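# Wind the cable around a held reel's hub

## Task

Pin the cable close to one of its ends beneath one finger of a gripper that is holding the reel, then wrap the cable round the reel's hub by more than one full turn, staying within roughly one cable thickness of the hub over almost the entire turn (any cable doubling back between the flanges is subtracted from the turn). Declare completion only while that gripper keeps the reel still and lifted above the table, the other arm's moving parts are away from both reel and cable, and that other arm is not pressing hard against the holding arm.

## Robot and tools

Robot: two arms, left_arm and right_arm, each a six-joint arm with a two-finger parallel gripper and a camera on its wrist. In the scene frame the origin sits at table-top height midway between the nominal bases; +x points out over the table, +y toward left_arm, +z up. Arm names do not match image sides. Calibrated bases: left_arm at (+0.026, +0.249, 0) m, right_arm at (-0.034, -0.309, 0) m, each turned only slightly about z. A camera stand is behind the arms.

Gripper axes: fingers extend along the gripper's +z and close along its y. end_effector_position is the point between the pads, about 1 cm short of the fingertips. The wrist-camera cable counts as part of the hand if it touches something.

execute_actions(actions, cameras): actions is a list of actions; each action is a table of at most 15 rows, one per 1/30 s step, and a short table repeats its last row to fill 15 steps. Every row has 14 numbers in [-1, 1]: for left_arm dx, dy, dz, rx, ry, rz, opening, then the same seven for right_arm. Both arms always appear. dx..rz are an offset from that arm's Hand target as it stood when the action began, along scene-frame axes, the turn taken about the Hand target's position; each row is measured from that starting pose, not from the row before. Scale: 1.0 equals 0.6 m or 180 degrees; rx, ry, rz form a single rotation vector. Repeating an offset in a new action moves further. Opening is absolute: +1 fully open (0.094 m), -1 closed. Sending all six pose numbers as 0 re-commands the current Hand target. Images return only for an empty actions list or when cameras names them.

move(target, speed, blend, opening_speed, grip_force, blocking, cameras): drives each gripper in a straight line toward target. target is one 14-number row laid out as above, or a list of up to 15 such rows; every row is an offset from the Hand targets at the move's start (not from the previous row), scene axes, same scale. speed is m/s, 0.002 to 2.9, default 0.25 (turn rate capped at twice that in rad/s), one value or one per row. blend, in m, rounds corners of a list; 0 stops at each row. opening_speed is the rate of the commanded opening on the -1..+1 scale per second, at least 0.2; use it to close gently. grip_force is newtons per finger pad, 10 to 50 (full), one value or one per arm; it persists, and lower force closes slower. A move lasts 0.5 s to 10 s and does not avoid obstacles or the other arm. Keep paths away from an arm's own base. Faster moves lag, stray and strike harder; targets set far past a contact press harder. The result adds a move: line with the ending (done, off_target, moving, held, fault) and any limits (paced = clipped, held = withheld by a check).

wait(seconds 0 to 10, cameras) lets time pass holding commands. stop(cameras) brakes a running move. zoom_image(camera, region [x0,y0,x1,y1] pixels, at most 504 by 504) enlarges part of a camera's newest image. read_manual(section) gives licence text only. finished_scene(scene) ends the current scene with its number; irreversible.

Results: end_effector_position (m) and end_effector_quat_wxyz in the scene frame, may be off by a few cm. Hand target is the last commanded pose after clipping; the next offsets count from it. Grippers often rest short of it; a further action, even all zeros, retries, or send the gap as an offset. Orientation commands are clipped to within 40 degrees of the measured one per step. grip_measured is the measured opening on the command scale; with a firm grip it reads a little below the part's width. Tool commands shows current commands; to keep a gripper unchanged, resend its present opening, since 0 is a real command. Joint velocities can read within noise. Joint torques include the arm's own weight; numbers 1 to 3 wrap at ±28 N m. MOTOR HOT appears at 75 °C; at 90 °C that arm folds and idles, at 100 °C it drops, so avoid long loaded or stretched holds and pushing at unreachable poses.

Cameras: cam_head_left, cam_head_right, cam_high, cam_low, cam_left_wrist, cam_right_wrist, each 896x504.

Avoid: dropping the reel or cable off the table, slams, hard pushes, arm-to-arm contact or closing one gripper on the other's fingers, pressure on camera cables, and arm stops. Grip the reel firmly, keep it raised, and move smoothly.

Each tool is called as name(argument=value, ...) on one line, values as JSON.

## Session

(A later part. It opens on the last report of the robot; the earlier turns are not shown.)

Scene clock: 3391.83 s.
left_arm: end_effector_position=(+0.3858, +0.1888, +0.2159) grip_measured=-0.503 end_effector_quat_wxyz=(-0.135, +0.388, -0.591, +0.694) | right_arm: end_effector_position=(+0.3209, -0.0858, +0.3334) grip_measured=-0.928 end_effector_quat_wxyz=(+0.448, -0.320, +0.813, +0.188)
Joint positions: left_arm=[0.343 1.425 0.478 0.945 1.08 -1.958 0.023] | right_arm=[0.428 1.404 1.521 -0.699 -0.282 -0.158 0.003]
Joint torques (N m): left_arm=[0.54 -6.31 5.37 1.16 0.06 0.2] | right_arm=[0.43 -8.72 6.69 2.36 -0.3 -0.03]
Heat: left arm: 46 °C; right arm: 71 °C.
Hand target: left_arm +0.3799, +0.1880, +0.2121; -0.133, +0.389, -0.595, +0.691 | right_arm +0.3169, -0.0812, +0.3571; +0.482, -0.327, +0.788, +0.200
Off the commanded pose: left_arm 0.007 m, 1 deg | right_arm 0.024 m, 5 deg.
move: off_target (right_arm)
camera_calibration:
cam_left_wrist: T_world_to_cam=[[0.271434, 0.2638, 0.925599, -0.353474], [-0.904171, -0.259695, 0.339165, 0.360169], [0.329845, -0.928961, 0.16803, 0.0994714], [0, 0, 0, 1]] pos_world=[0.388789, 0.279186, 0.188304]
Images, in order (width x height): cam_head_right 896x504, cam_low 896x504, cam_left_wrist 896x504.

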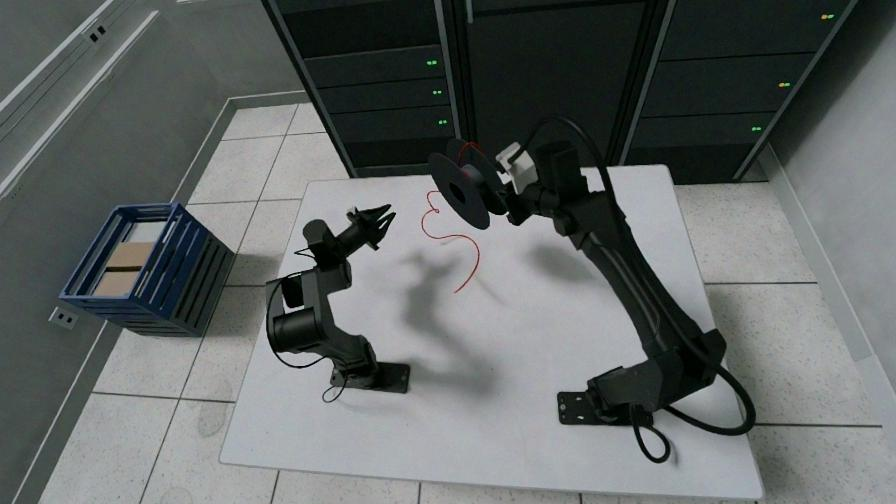

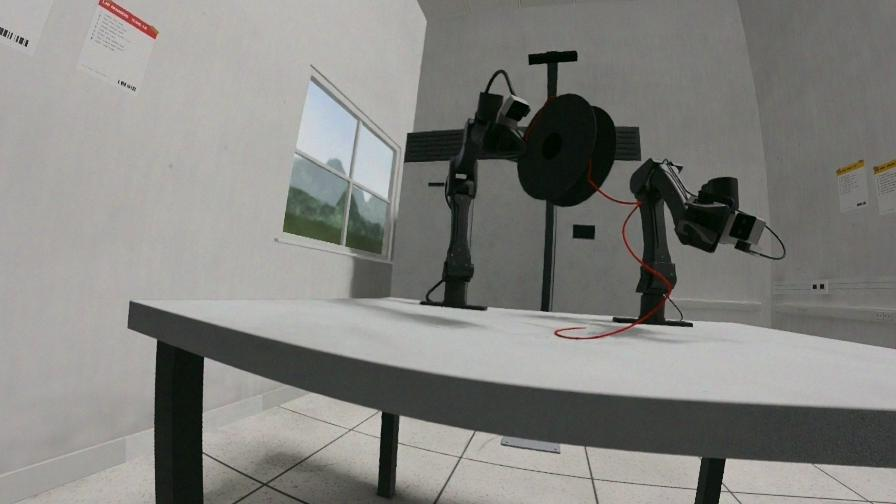

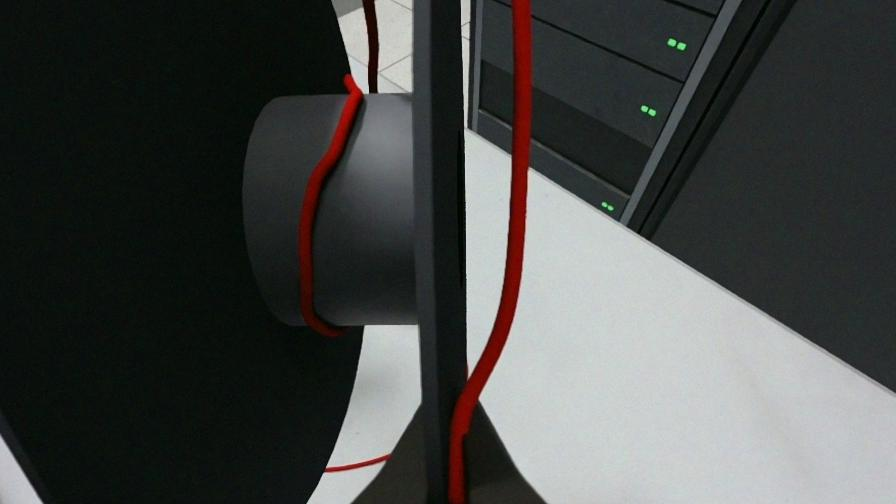

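move(target=[-0.04, -0.15, -0.0735, 0.436, -0.4457, 0, 0.5, 0, 0, 0.2, 0, 0, 0, -1], speed=0.12, cameras=["cam_low", "cam_left_wrist", "cam_right_wrist", "cam_high"])

Scene clock: 3479.07 s.
left_arm: end_effector_position=(+0.3587, +0.0983, +0.1776) grip_measured=+0.497 end_effector_quat_wxyz=(+0.660, +0.271, +0.646, -0.273) | right_arm: end_effector_position=(+0.3170, -0.0873, +0.4581) grip_measured=-0.928 end_effector_quat_wxyz=(+0.455, -0.320, +0.809, +0.189)
Joint positions: left_arm=[-0.053 1.479 0.261 1.243 0.676 -0.011 0.07] | right_arm=[0.428 1.748 2.492 -1.309 -0.284 -0.159 0.003]
Joint torques (N m): left_arm=[-0.36 -3.3 4.25 1.48 -0.09 0.14] | right_arm=[0.43 -6.24 7.17 2.22 -0.28 -0.01]
Heat: left arm: 43 °C; right arm: 69 °C.
Hand target: left_arm +0.3560, +0.0981, +0.1680; +0.653, +0.271, +0.654, -0.271 | right_arm +0.3168, -0.0813, +0.4773; +0.482, -0.327, +0.788, +0.200
Off the commanded pose: left_arm 0.010 m, 1 deg | right_arm 0.020 m, 4 deg.
move: off_target (right_arm)
camera_calibration:
cam_left_wrist: T_world_to_cam=[[-0.710769, -0.703409, -0.00484356, 0.325772], [-0.297748, 0.307087, -0.903905, 0.272686], [0.637302, -0.641025, -0.427706, -0.00210625], [0, 0, 0, 1]] pos_world=[0.314082, 0.144062, 0.247159]
cam_right_wrist: T_world_to_cam=[[0.706317, -0.707747, -0.0144717, -0.27761], [-0.580432, -0.567314, -0.584168, 0.442276], [0.405234, 0.421008, -0.811503, 0.374788], [0, 0, 0, 1]] pos_world=[0.300915, -0.103357, 0.558488]
Images, in order (width x height): cam_high 896x504, cam_low 896x504, cam_left_wrist 896x504, cam_right_wrist 896x504.

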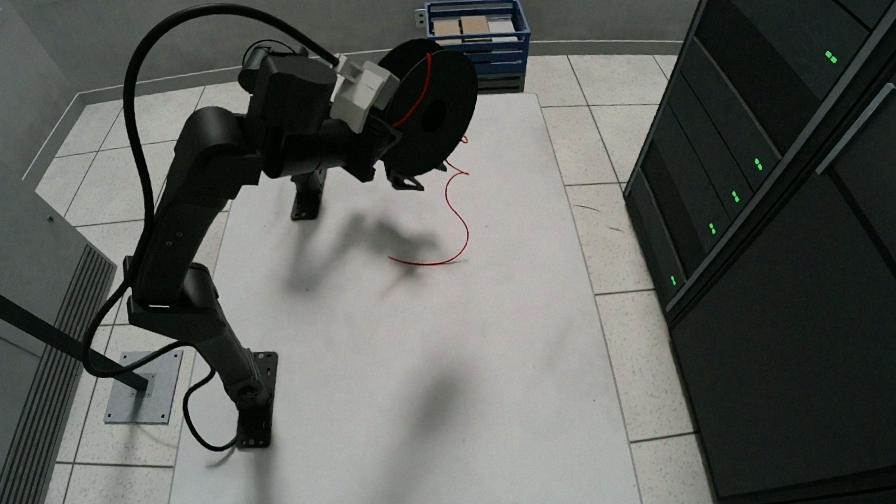

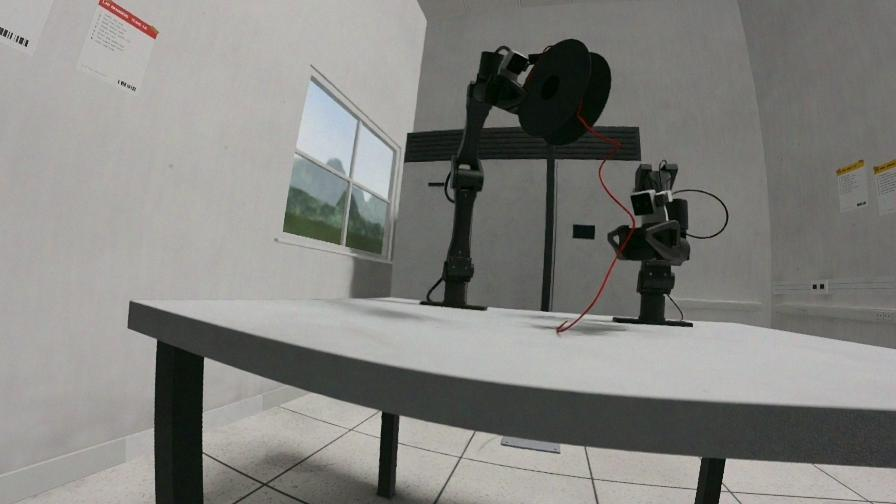

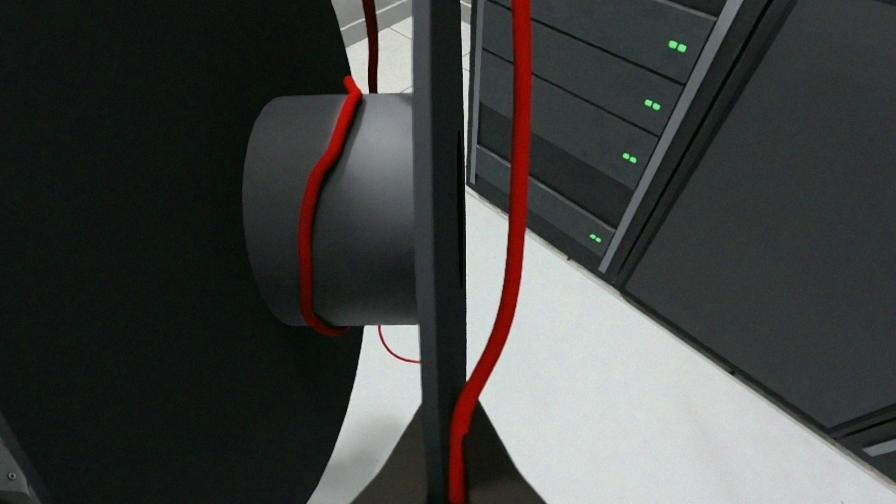

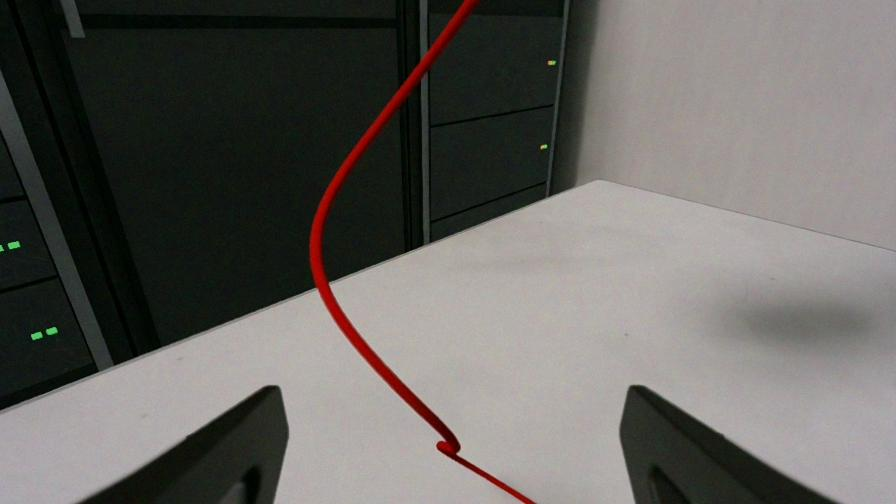

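move(target=[[0.0817, -0.083, -0.0025, 0, 0, 0, 0.5, 0, 0, 0, 0, 0, 0, -1], [0.0817, -0.083, -0.0025, 0, 0, 0, -1, 0, 0, 0, 0, 0, 0, -1]], speed=0.12, cameras=["cam_low", "cam_right_wrist"])

Scene clock: 3493.10 s.
left_arm: end_effector_position=(+0.3993, +0.0501, +0.1663) grip_measured=-0.977 end_effector_quat_wxyz=(+0.651, +0.269, +0.654, -0.276) | right_arm: end_effector_position=(+0.3170, -0.0873, +0.4580) grip_measured=-0.928 end_effector_quat_wxyz=(+0.455, -0.320, +0.809, +0.189)
Joint positions: left_arm=[-0.222 1.695 0.441 1.253 0.508 -0.01 0.001] | right_arm=[0.428 1.748 2.492 -1.309 -0.284 -0.159 0.003]
Joint torques (N m): left_arm=[-0.29 -4.68 8.09 1.53 -0.11 0.15] | right_arm=[0.44 -6.26 7.15 2.22 -0.28 -0.01]
Heat: left arm: 43 °C; right arm: 70 °C.
Hand target: left_arm +0.4049, +0.0482, +0.1664; +0.653, +0.271, +0.654, -0.271 | right_arm +0.3168, -0.0812, +0.4773; +0.482, -0.327, +0.788, +0.200
Off the commanded pose: left_arm 0.006 m, 1 deg | right_arm 0.020 m, 4 deg.
move: off_target (right_arm)
camera_calibration:
cam_right_wrist: T_world_to_cam=[[0.706329, -0.707733, -0.0146278, -0.277527], [-0.580627, -0.567407, -0.583885, 0.44211], [0.404935, 0.420908, -0.811704, 0.374899], [0, 0, 0, 1]] pos_world=[0.300917, -0.103356, 0.558389]
Images, in order (width x height): cam_low 896x504, cam_right_wrist 896x504.

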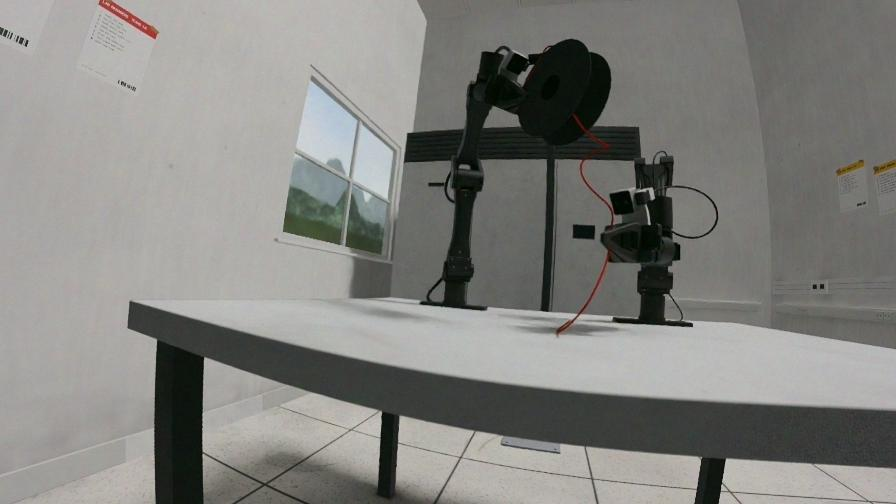

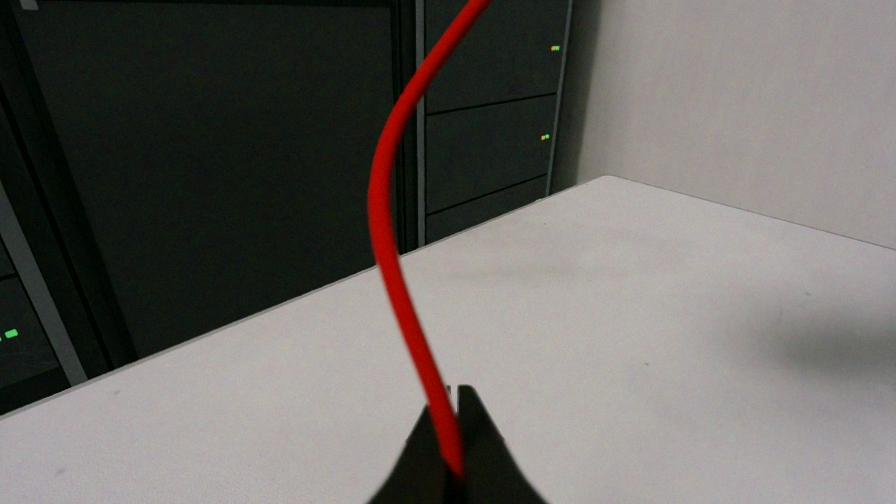

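move(target=[0.2195, 0.121, 0.138, 0, 0, 0, -1, 0, 0, 0, 0, 0, 0, -1], speed=0.12, cameras=["cam_low", "cam_left_wrist"])

Scene clock: 3507.50 s.
left_arm: end_effector_position=(+0.5304, +0.1207, +0.2512) grip_measured=-0.978 end_effector_quat_wxyz=(+0.655, +0.268, +0.652, -0.272) | right_arm: end_effector_position=(+0.3170, -0.0873, +0.4580) grip_measured=-0.928 end_effector_quat_wxyz=(+0.455, -0.320, +0.809, +0.189)
Joint positions: left_arm=[0.055 1.827 1.07 0.765 0.776 -0.01 0.001] | right_arm=[0.428 1.748 2.492 -1.309 -0.284 -0.159 0.003]
Joint torques (N m): left_arm=[0.32 -7.51 10.91 1.3 0 0.12] | right_arm=[0.46 -6.24 7.16 2.22 -0.28 -0.01]
Heat: left arm: 44 °C; right arm: 70 °C.
Hand target: left_arm +0.5366, +0.1208, +0.2491; +0.653, +0.271, +0.654, -0.271 | right_arm +0.3168, -0.0812, +0.4773; +0.482, -0.327, +0.788, +0.200
Off the commanded pose: left_arm 0.007 m, 1 deg | right_arm 0.020 m, 4 deg.
move: off_target (right_arm)
camera_calibration:
cam_left_wrist: T_world_to_cam=[[-0.705039, -0.709159, 0.00361434, 0.459529], [-0.314131, 0.307729, -0.898123, 0.390619], [0.6358, -0.634347, -0.43973, -0.062588], [0, 0, 0, 1]] pos_world=[0.486485, 0.165972, 0.321641]
Images, in order (width x height): cam_low 896x504, cam_left_wrist 896x504.

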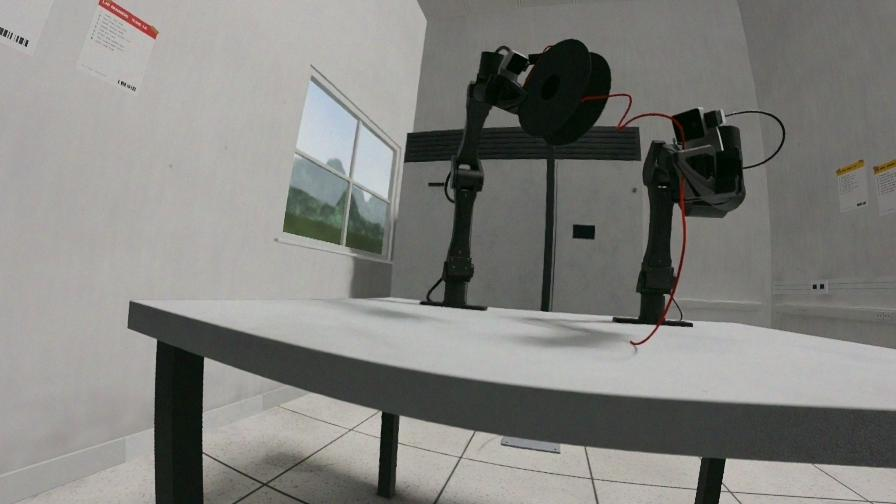

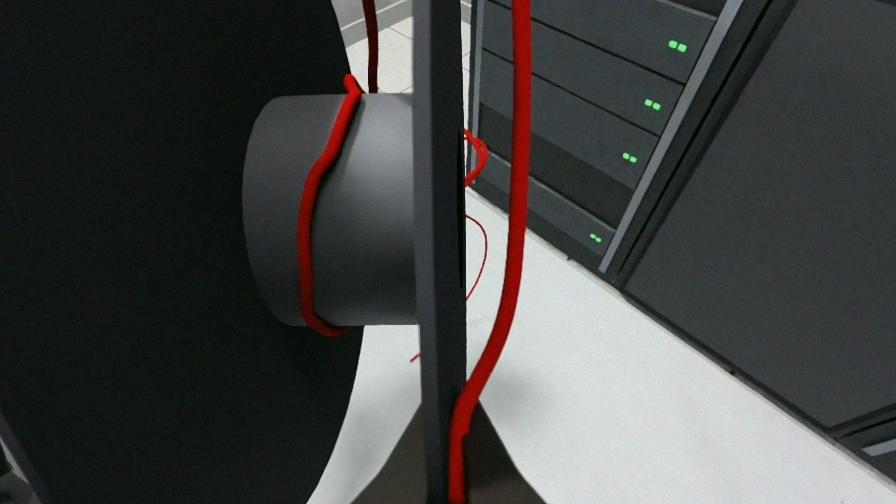

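execute_actions(actions=[], cameras=["cam_low","cam_left_wrist"])

Scene clock: 3538.87 s.
left_arm: end_effector_position=(+0.5304, +0.1207, +0.2511) grip_measured=-0.978 end_effector_quat_wxyz=(+0.655, +0.268, +0.652, -0.272) | right_arm: end_effector_position=(+0.3170, -0.0873, +0.4580) grip_measured=-0.928 end_effector_quat_wxyz=(+0.455, -0.320, +0.809, +0.189)
Joint positions: left_arm=[0.055 1.827 1.07 0.765 0.776 -0.01 0.001] | right_arm=[0.428 1.748 2.492 -1.309 -0.284 -0.159 0.003]
Joint velocities: within noise
Joint torques (N m): left_arm=[0.35 -7.57 10.73 1.32 0.01 0.17] | right_arm=[0.46 -6.26 7.19 2.22 -0.27 -0.01]
Heat: left arm: 43 °C; right arm: 71 °C.
Hand target: left_arm +0.5366, +0.1208, +0.2491; +0.653, +0.271, +0.654, -0.271 | right_arm +0.3168, -0.0812, +0.4773; +0.482, -0.327, +0.788, +0.200
Tool commands: left_gripper/opening=-1.0 right_gripper/opening=-1.0
Off the commanded pose: left_arm 0.007 m, 1 deg | right_arm 0.020 m, 4 deg.
camera_calibration:
cam_left_wrist: T_world_to_cam=[[-0.705041, -0.709155, 0.00392956, 0.459498], [-0.31454, 0.307739, -0.897976, 0.39071], [0.635595, -0.634346, -0.440027, -0.062501], [0, 0, 0, 1]] pos_world=[0.486584, 0.165972, 0.32154]
Images, in order (width x height): cam_low 896x504, cam_left_wrist 896x504.

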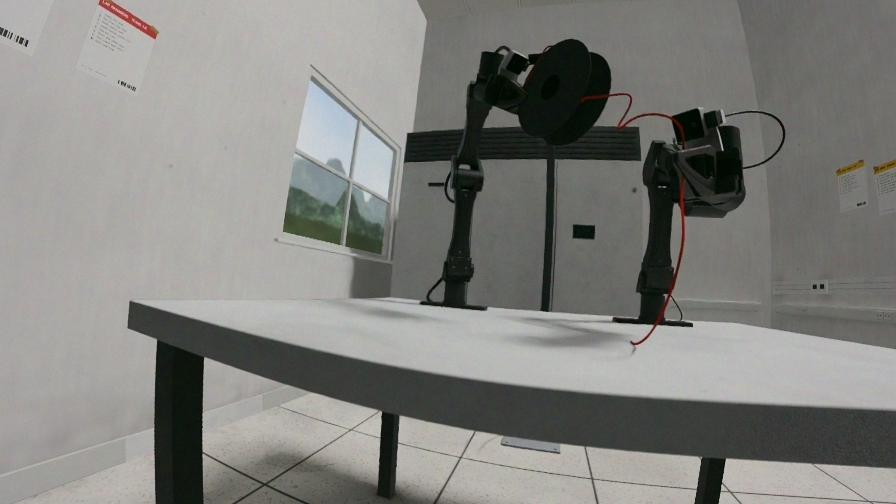

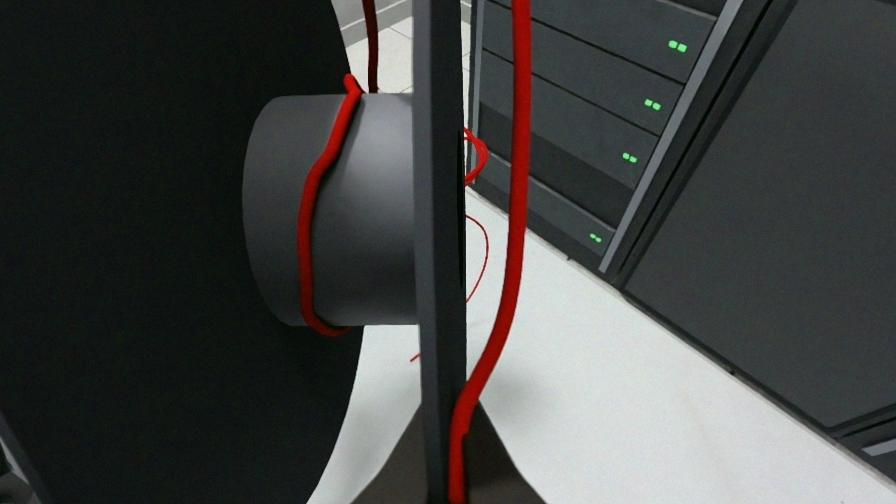

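move(target=[0.0233,0.0238,-0.0583,0,0,0,-1,0,0,0,0,0,0,-1], speed=0.08, cameras=["cam_low"])

Scene clock: 3563.03 s.
left_arm: end_effector_position=(+0.5448, +0.1341, +0.2121) grip_measured=-0.978 end_effector_quat_wxyz=(+0.648, +0.265, +0.659, -0.275) | right_arm: end_effector_position=(+0.3170, -0.0873, +0.4580) grip_measured=-0.928 end_effector_quat_wxyz=(+0.455, -0.320, +0.809, +0.189)
Joint positions: left_arm=[0.09 1.949 1.076 0.86 0.812 -0.009 0.001] | right_arm=[0.428 1.748 2.492 -1.309 -0.284 -0.159 0.003]
Joint torques (N m): left_arm=[0.43 -8.54 10.45 1.47 0.05 0.13] | right_arm=[0.46 -6.27 7.19 2.22 -0.27 0]
Heat: left arm: 42 °C; right arm: 71 °C.
Hand target: left_arm +0.5507, +0.1352, +0.2143; +0.653, +0.271, +0.654, -0.271 | right_arm +0.3168, -0.0812, +0.4773; +0.482, -0.327, +0.788, +0.200
Off the commanded pose: left_arm 0.006 m, 1 deg | right_arm 0.020 m, 4 deg.
move: off_target (right_arm)
Images, in order (width x height): cam_low 896x504.

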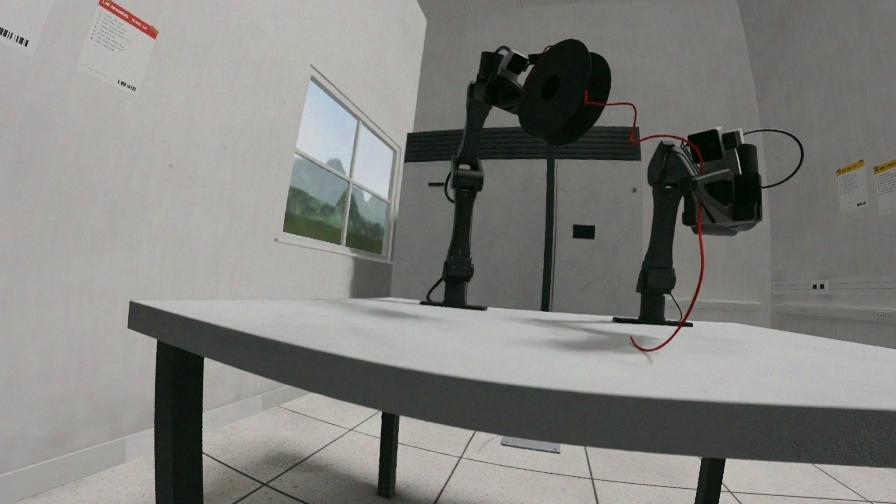

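zoom_image(camera="cam_low", region=[470, 20, 780, 200])

Scaled by 1.626 from the camera's 896x504 image, which has a finer 1280x720 frame.

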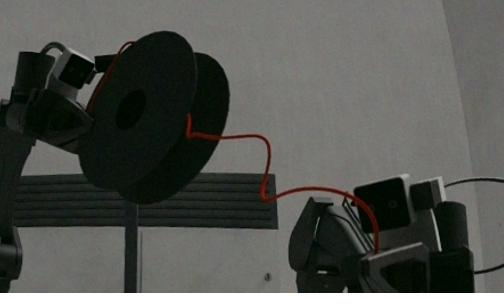

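move(target=[0,0,-0.065,0,0,0,-1,0,0,0,0,0,0,-1], speed=0.08, cameras=["cam_low"])

zoom_image(camera="cam_low", region=[470, 20, 780, 200])

Scene clock: 3577.97 s.
left_arm: end_effector_position=(+0.5523, +0.1341, +0.1923) grip_measured=-0.978 end_effector_quat_wxyz=(+0.663, +0.273, +0.643, -0.268) | right_arm: end_effector_position=(+0.3170, -0.0873, +0.4580) grip_measured=-0.928 end_effector_quat_wxyz=(+0.455, -0.320, +0.809, +0.189)
Joint positions: left_arm=[0.09 2.044 1.076 1.003 0.813 -0.008 0.001] | right_arm=[0.428 1.748 2.492 -1.309 -0.284 -0.159 0.003]
Joint torques (N m): left_arm=[0.29 -8.94 5.49 1.44 0 0.13] | right_arm=[0.46 -6.26 7.17 2.22 -0.27 -0.01]
Heat: left arm: 42 °C; right arm: 71 °C.
Hand target: left_arm +0.5507, +0.1352, +0.1754; +0.653, +0.271, +0.654, -0.271 | right_arm +0.3168, -0.0812, +0.4773; +0.482, -0.327, +0.788, +0.200
Off the commanded pose: left_arm 0.017 m, 2 deg | right_arm 0.020 m, 4 deg.
move: off_target (left_arm, right_arm)
Images, in order (width x height): cam_low 896x504.

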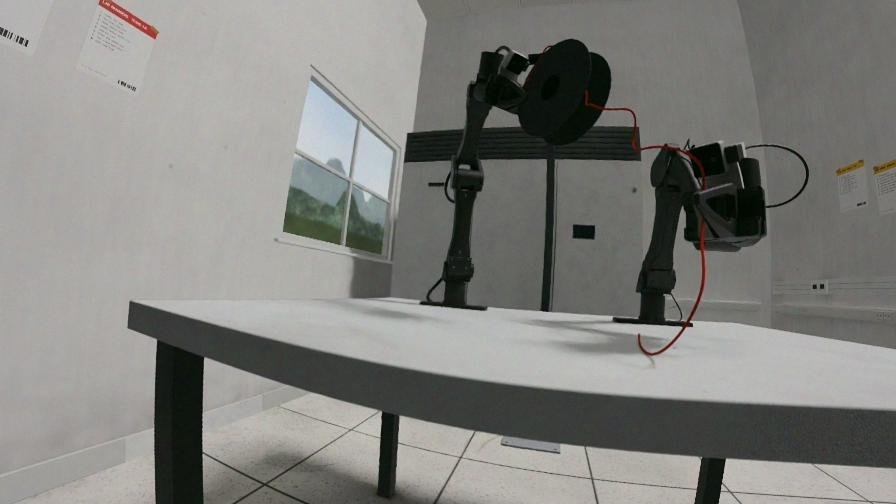

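Scaled by 1.626 from the camera's 896x504 image, which has a finer 1280x720 frame.

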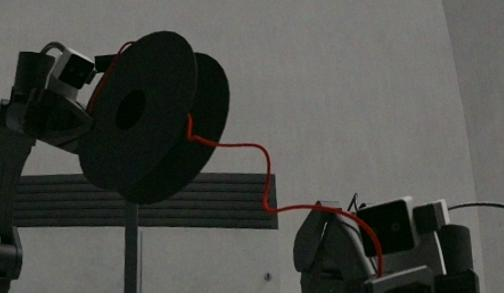

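move(target=[[-0.08,-0.0495,0.3167,0,0,0,-1,0,0,0,0,0,0,-1],[-0.08,-0.0495,0.3167,0,0,0,-0.5,0,0,0,0,0,0,-1]], speed=0.12, cameras=["cam_low"])

zoom_image(camera="cam_low", region=[470, 20, 790, 360])

Scene clock: 3632.60 s.
left_arm: end_effector_position=(+0.5050, +0.1064, +0.3482) grip_measured=-0.503 end_effector_quat_wxyz=(+0.642, +0.266, +0.664, -0.278) | right_arm: end_effector_position=(+0.3169, -0.0873, +0.4579) grip_measured=-0.928 end_effector_quat_wxyz=(+0.455, -0.320, +0.809, +0.189)
Joint positions: left_arm=[0.017 1.614 1.262 0.322 0.745 -0.008 0.023] | right_arm=[0.428 1.748 2.492 -1.31 -0.284 -0.159 0.003]
Joint torques (N m): left_arm=[-0.32 -9.54 11.77 1.31 -0.08 0.14] | right_arm=[0.44 -6.26 7.15 2.22 -0.28 -0.01]
Heat: left arm: 44 °C; right arm: 70 °C.
Hand target: left_arm +0.5026, +0.1054, +0.3653; +0.653, +0.271, +0.654, -0.271 | right_arm +0.3168, -0.0813, +0.4773; +0.482, -0.327, +0.788, +0.200
Off the commanded pose: left_arm 0.017 m, 2 deg | right_arm 0.020 m, 4 deg.
move: off_target (left_arm, right_arm); target 2's new opening was sent with left_arm's hand 0.017 m and 2 deg from that target
Images, in order (width x height): cam_low 896x504.

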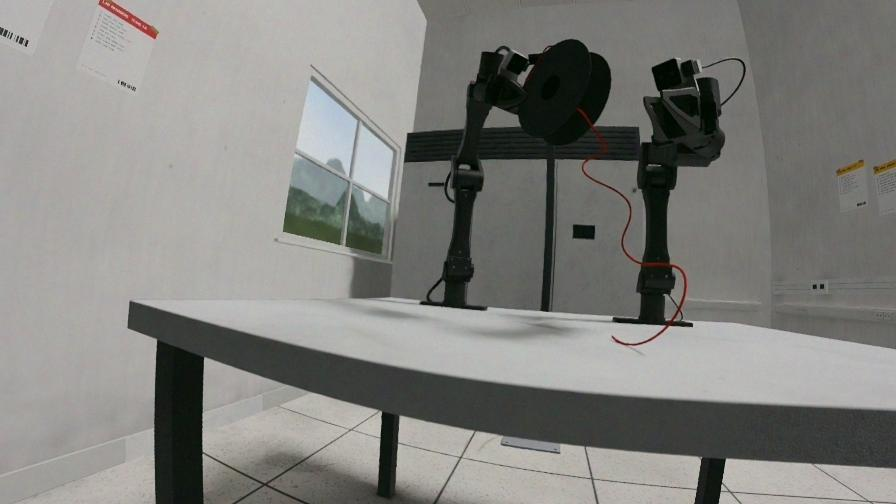

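Scaled by 1.482 from the camera's 896x504 image, which has a finer 1280x720 frame.

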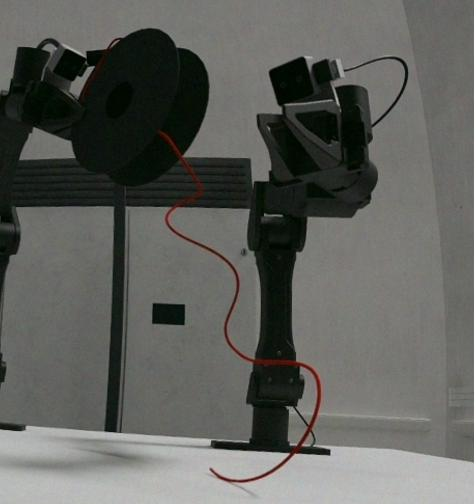

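execute_actions(actions=[], cameras=["cam_head_left","cam_head_right","cam_right_wrist"])

Scene clock: 3655.23 s.
left_arm: end_effector_position=(+0.5050, +0.1064, +0.3482) grip_measured=-0.503 end_effector_quat_wxyz=(+0.642, +0.266, +0.664, -0.278) | right_arm: end_effector_position=(+0.3169, -0.0873, +0.4579) grip_measured=-0.928 end_effector_quat_wxyz=(+0.455, -0.320, +0.809, +0.189)
Joint positions: left_arm=[0.017 1.614 1.262 0.322 0.745 -0.008 0.023] | right_arm=[0.428 1.748 2.492 -1.31 -0.284 -0.159 0.003]
Joint velocities: within noise
Joint torques (N m): left_arm=[-0.4 -9.57 11.6 1.3 -0.09 0.12] | right_arm=[0.4 -6.27 7.13 2.22 -0.28 -0.02]
Heat: left arm: 42 °C; right arm: 71 °C.
Hand target: left_arm +0.5026, +0.1054, +0.3653; +0.653, +0.271, +0.654, -0.271 | right_arm +0.3168, -0.0813, +0.4773; +0.482, -0.327, +0.788, +0.200
Tool commands: left_gripper/opening=-0.5 right_gripper/opening=-1.0
Off the commanded pose: left_arm 0.017 m, 2 deg | right_arm 0.020 m, 4 deg.
camera_calibration:
cam_right_wrist: T_world_to_cam=[[0.706281, -0.707775, -0.0149231, -0.277284], [-0.58109, -0.567565, -0.583271, 0.441778], [0.404354, 0.420624, -0.812141, 0.375247], [0, 0, 0, 1]] pos_world=[0.30082, -0.103355, 0.558291]
Images, in order (width x height): cam_head_left 896x504, cam_head_right 896x504, cam_right_wrist 896x504.

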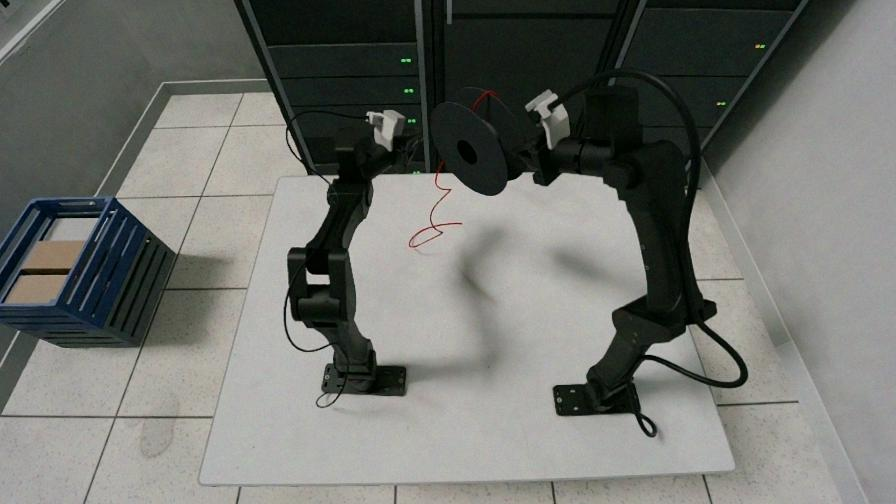

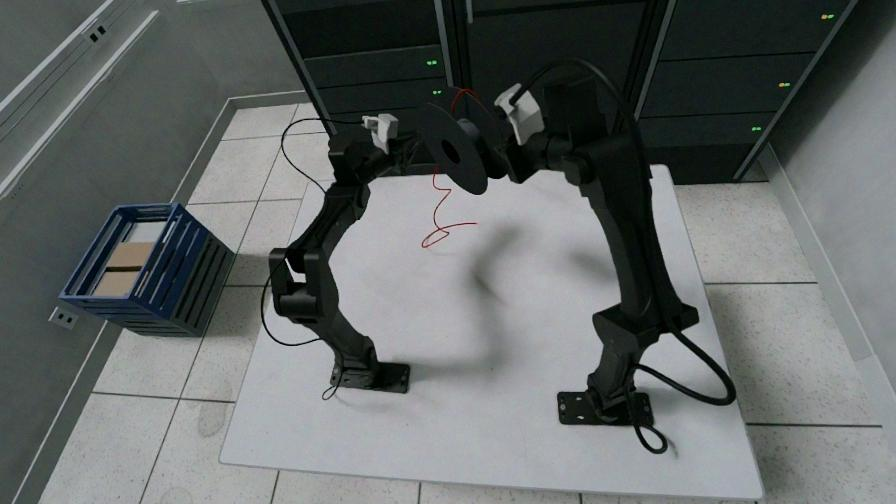

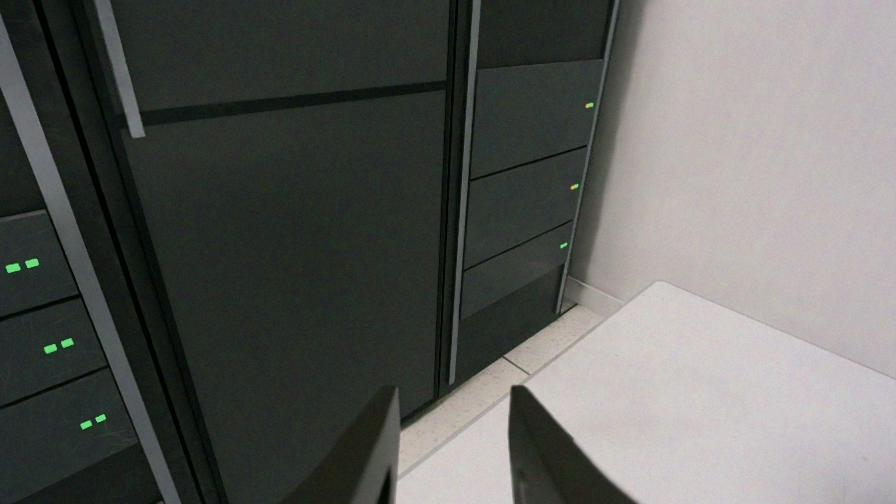

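zoom_image(camera="cam_head_left", region=[380, 80, 560, 260])

zoom_image(camera="cam_head_right", region=[380, 80, 560, 260])

Scaled by 2.800 from the camera's 896x504 image, which has a finer 1280x720 frame.

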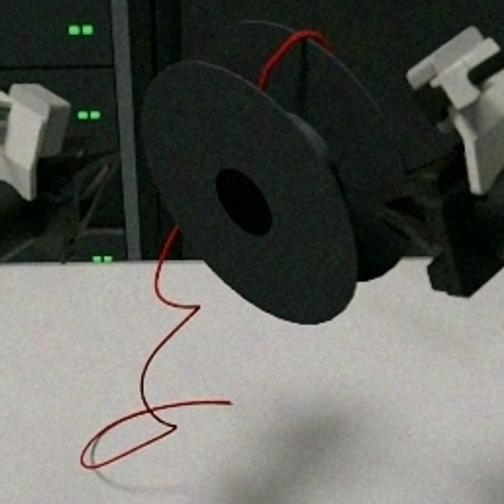

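Scaled by 2.800 from the camera's 896x504 image, which has a finer 1280x720 frame.

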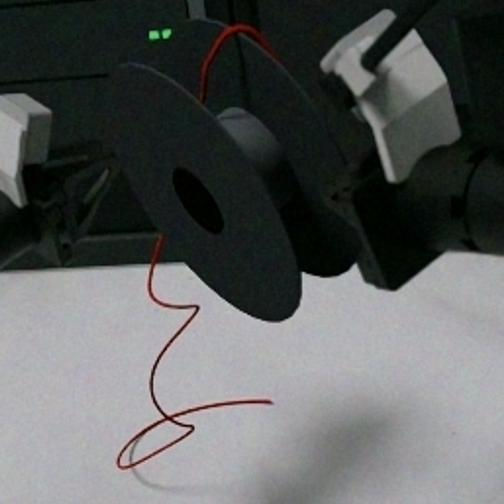

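move(target=[[-0.1767,0.1855,0,0,0,0,1,0,0,0,0,0,0,-1],[-0.2992,0.0607,-0.2667,0,0,0,1,0,0,0,0,0,0,-1]], speed=0.2, blend=[0.04,0], cameras=["cam_right_wrist","cam_low"])

Scene clock: 3734.97 s.
left_arm: end_effector_position=(+0.3254, +0.1427, +0.2155) grip_measured=+0.997 end_effector_quat_wxyz=(+0.661, +0.278, +0.644, -0.265) | right_arm: end_effector_position=(+0.3169, -0.0873, +0.4579) grip_measured=-0.928 end_effector_quat_wxyz=(+0.455, -0.320, +0.809, +0.189)
Joint positions: left_arm=[0.18 1.067 0.245 0.845 0.908 0.007 0.094] | right_arm=[0.428 1.748 2.492 -1.31 -0.284 -0.159 0.003]
Joint torques (N m): left_arm=[-0.58 -1.37 5.46 1.43 -0.09 -0.02] | right_arm=[0.42 -6.26 7.16 2.23 -0.27 -0.01]
Heat: left arm: 41 °C; right arm: 70 °C.
Hand target: left_arm +0.3232, +0.1418, +0.2054; +0.653, +0.271, +0.654, -0.271 | right_arm +0.3168, -0.0813, +0.4773; +0.482, -0.327, +0.788, +0.200
Off the commanded pose: left_arm 0.011 m, 2 deg | right_arm 0.020 m, 4 deg.
move: off_target (left_arm, right_arm)
camera_calibration:
cam_right_wrist: T_world_to_cam=[[0.706281, -0.707775, -0.0149231, -0.277284], [-0.58109, -0.567565, -0.583271, 0.441778], [0.404354, 0.420624, -0.812141, 0.375247], [0, 0, 0, 1]] pos_world=[0.30082, -0.103355, 0.558291]
Images, in order (width x height): cam_low 896x504, cam_right_wrist 896x504.

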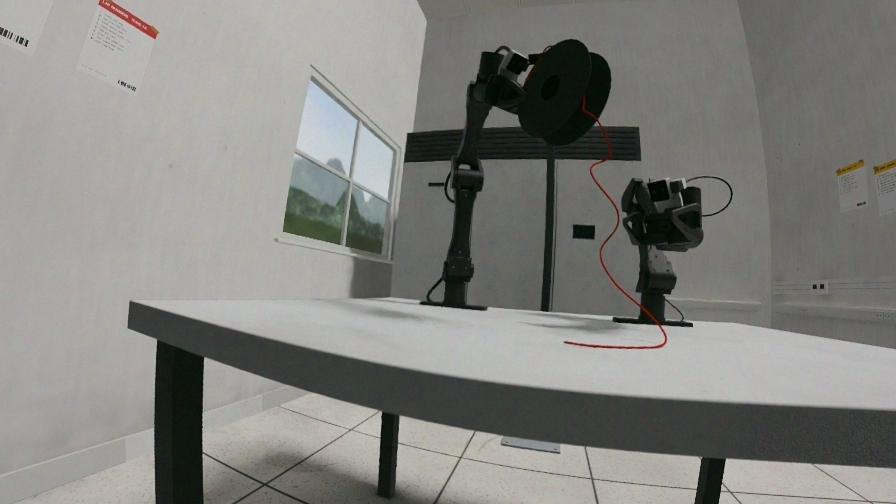

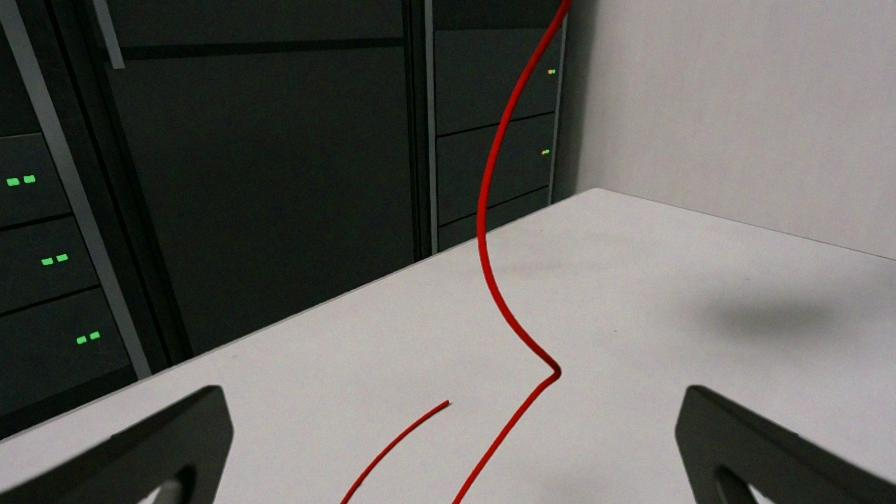

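move(target=[[-0.0118,-0.0168,0.096,0,0,0,1,0,0,0,0,0,0,-1],[0.1515,-0.1837,0.096,0,0,0,1,0,0,0,0,0,0,-1]], speed=[0.15,0.1], blend=[0.01,0], cameras=["cam_right_wrist","cam_low"])

Scene clock: 3777.03 s.
left_arm: end_effector_position=(+0.4080, +0.0338, +0.2530) grip_measured=+0.997 end_effector_quat_wxyz=(+0.642, +0.269, +0.662, -0.277) | right_arm: end_effector_position=(+0.3169, -0.0873, +0.4579) grip_measured=-0.928 end_effector_quat_wxyz=(+0.455, -0.320, +0.809, +0.189)
Joint positions: left_arm=[-0.27 1.411 0.672 0.716 0.461 -0.011 0.094] | right_arm=[0.428 1.748 2.492 -1.31 -0.284 -0.159 0.003]
Joint torques (N m): left_arm=[-0.39 -4.42 11.37 1.6 -0.12 0.17] | right_arm=[0.44 -6.27 7.19 2.22 -0.27 -0.01]
Heat: left arm: 43 °C; right arm: 70 °C.
Hand target: left_arm +0.4140, +0.0316, +0.2628; +0.653, +0.271, +0.654, -0.271 | right_arm +0.3168, -0.0813, +0.4773; +0.482, -0.327, +0.788, +0.200
Off the commanded pose: left_arm 0.012 m, 2 deg | right_arm 0.020 m, 4 deg.
move: off_target (left_arm, right_arm)
camera_calibration:
cam_right_wrist: T_world_to_cam=[[0.706281, -0.707775, -0.0149231, -0.277284], [-0.58109, -0.567565, -0.583271, 0.441778], [0.404354, 0.420624, -0.812141, 0.375247], [0, 0, 0, 1]] pos_world=[0.30082, -0.103355, 0.558291]
Images, in order (width x height): cam_low 896x504, cam_right_wrist 896x504.

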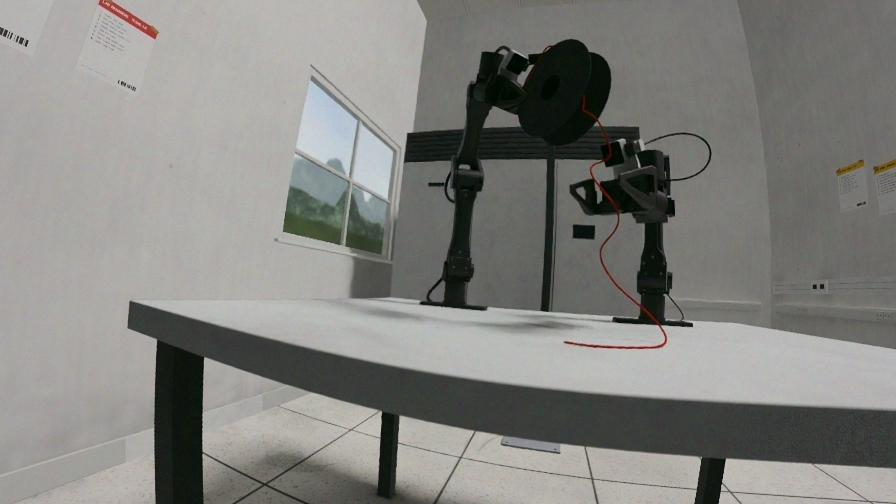

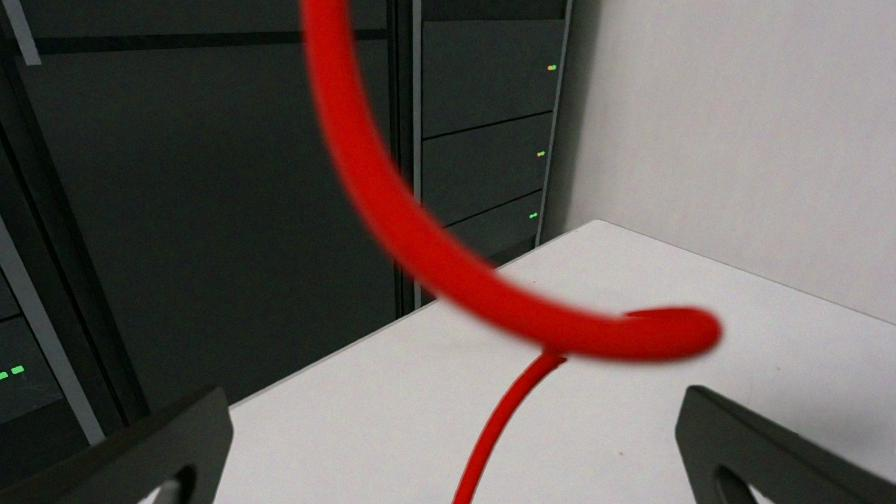

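move(target=[[0.0175,-0.0178,0,0,0,0,1,0,0,0,0,0,0,-1],[0.0175,-0.0178,0,0,0,0,-1,0,0,0,0,0,0,-1]], speed=0.08, cameras=["cam_right_wrist","cam_low"])

Scene clock: 3792.17 s.
left_arm: end_effector_position=(+0.4187, +0.0237, +0.2538) grip_measured=-0.986 end_effector_quat_wxyz=(+0.643, +0.269, +0.662, -0.276) | right_arm: end_effector_position=(+0.3169, -0.0873, +0.4579) grip_measured=-0.928 end_effector_quat_wxyz=(+0.455, -0.320, +0.809, +0.189)
Joint positions: left_arm=[-0.293 1.465 0.719 0.724 0.437 -0.011 0.001] | right_arm=[0.428 1.748 2.492 -1.31 -0.284 -0.159 0.003]
Joint torques (N m): left_arm=[-0.35 -4.96 11.4 1.61 -0.1 0.13] | right_arm=[0.44 -6.26 7.17 2.24 -0.27 -0.01]
Heat: left arm: 44 °C; right arm: 70 °C.
Hand target: left_arm +0.4245, +0.0209, +0.2630; +0.653, +0.271, +0.653, -0.271 | right_arm +0.3168, -0.0813, +0.4773; +0.482, -0.327, +0.788, +0.200
Off the commanded pose: left_arm 0.011 m, 2 deg | right_arm 0.020 m, 4 deg.
move: off_target (left_arm, right_arm); target 2's new opening was sent with left_arm's hand 0.011 m and 2 deg from that target
camera_calibration:
cam_right_wrist: T_world_to_cam=[[0.706281, -0.707775, -0.0149231, -0.277284], [-0.58109, -0.567565, -0.583271, 0.441778], [0.404354, 0.420624, -0.812141, 0.375247], [0, 0, 0, 1]] pos_world=[0.30082, -0.103355, 0.558291]
Images, in order (width x height): cam_low 896x504, cam_right_wrist 896x504.

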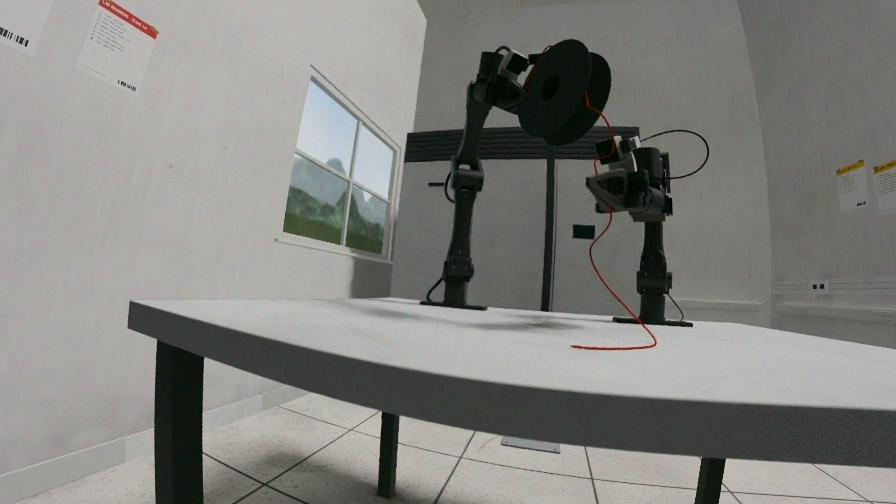

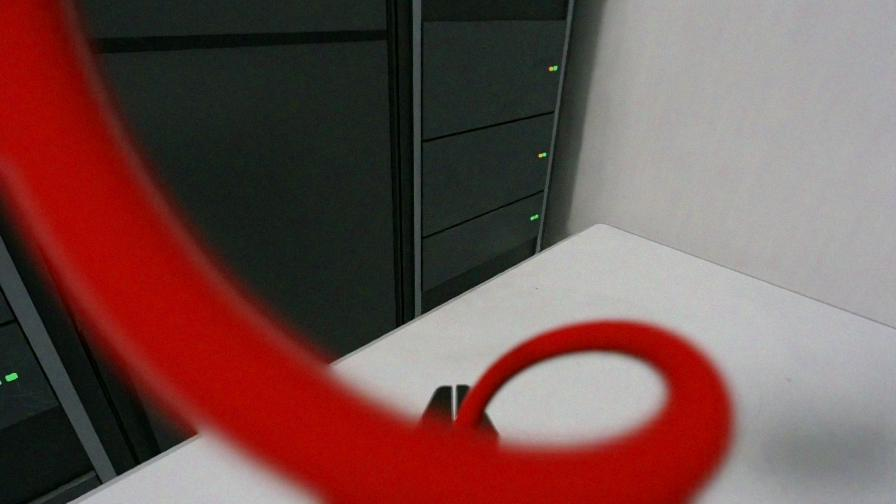

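move(target=[0.1168,0.1547,-0.075,0,0,0,-1,0,0,0,0,0,0,-1], speed=0.12, cameras=["cam_low"])

zoom_image(camera="cam_low", region=[470, 20, 790, 360])

Scene clock: 3804.23 s.
left_arm: end_effector_position=(+0.4874, +0.1108, +0.2217) grip_measured=-0.986 end_effector_quat_wxyz=(+0.655, +0.273, +0.649, -0.275) | right_arm: end_effector_position=(+0.3162, -0.0873, +0.4498) grip_measured=-0.928 end_effector_quat_wxyz=(+0.441, -0.322, +0.817, +0.188)
Joint positions: left_arm=[0.03 1.756 0.836 0.932 0.763 -0.008 0.001] | right_arm=[0.429 1.756 2.492 -1.334 -0.284 -0.16 0.003]
Joint torques (N m): left_arm=[0.51 -6.19 9.8 1.29 -0.05 0.11] | right_arm=[0.34 -7.43 6.86 2.47 -0.28 -0.01]
Heat: left arm: 43 °C; right arm: 70 °C.
Hand target: left_arm +0.4946, +0.1137, +0.2178; +0.653, +0.271, +0.654, -0.271 | right_arm +0.3169, -0.0813, +0.4773; +0.482, -0.327, +0.788, +0.199
Off the commanded pose: left_arm 0.009 m, 1 deg | right_arm 0.028 m, 6 deg.
move: off_target (right_arm)
Images, in order (width x height): cam_low 896x504.

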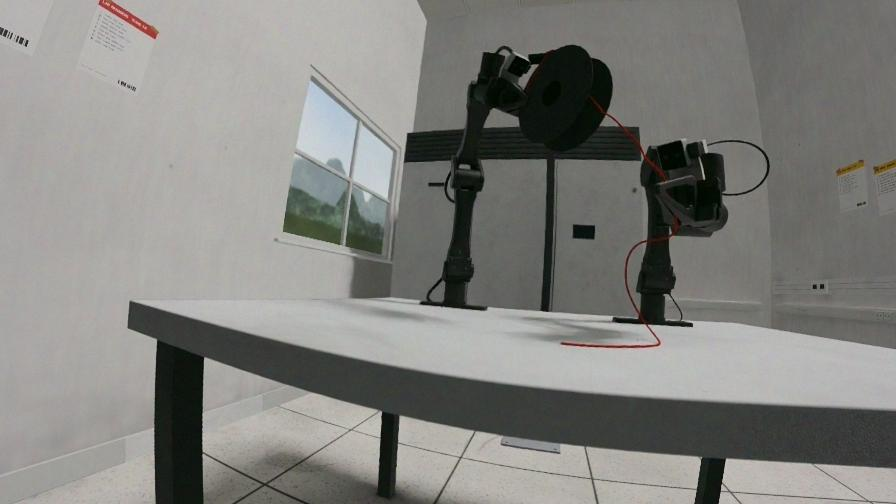

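Scaled by 1.482 from the camera's 896x504 image, which has a finer 1280x720 frame.

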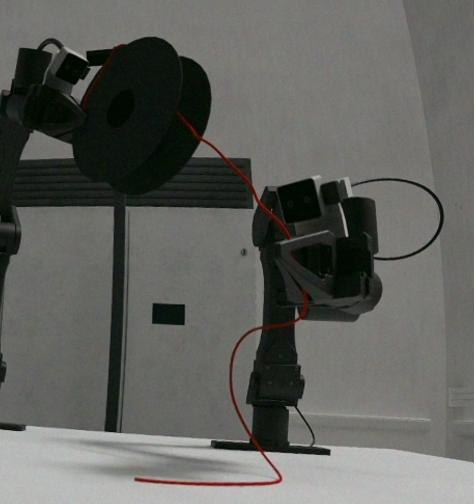

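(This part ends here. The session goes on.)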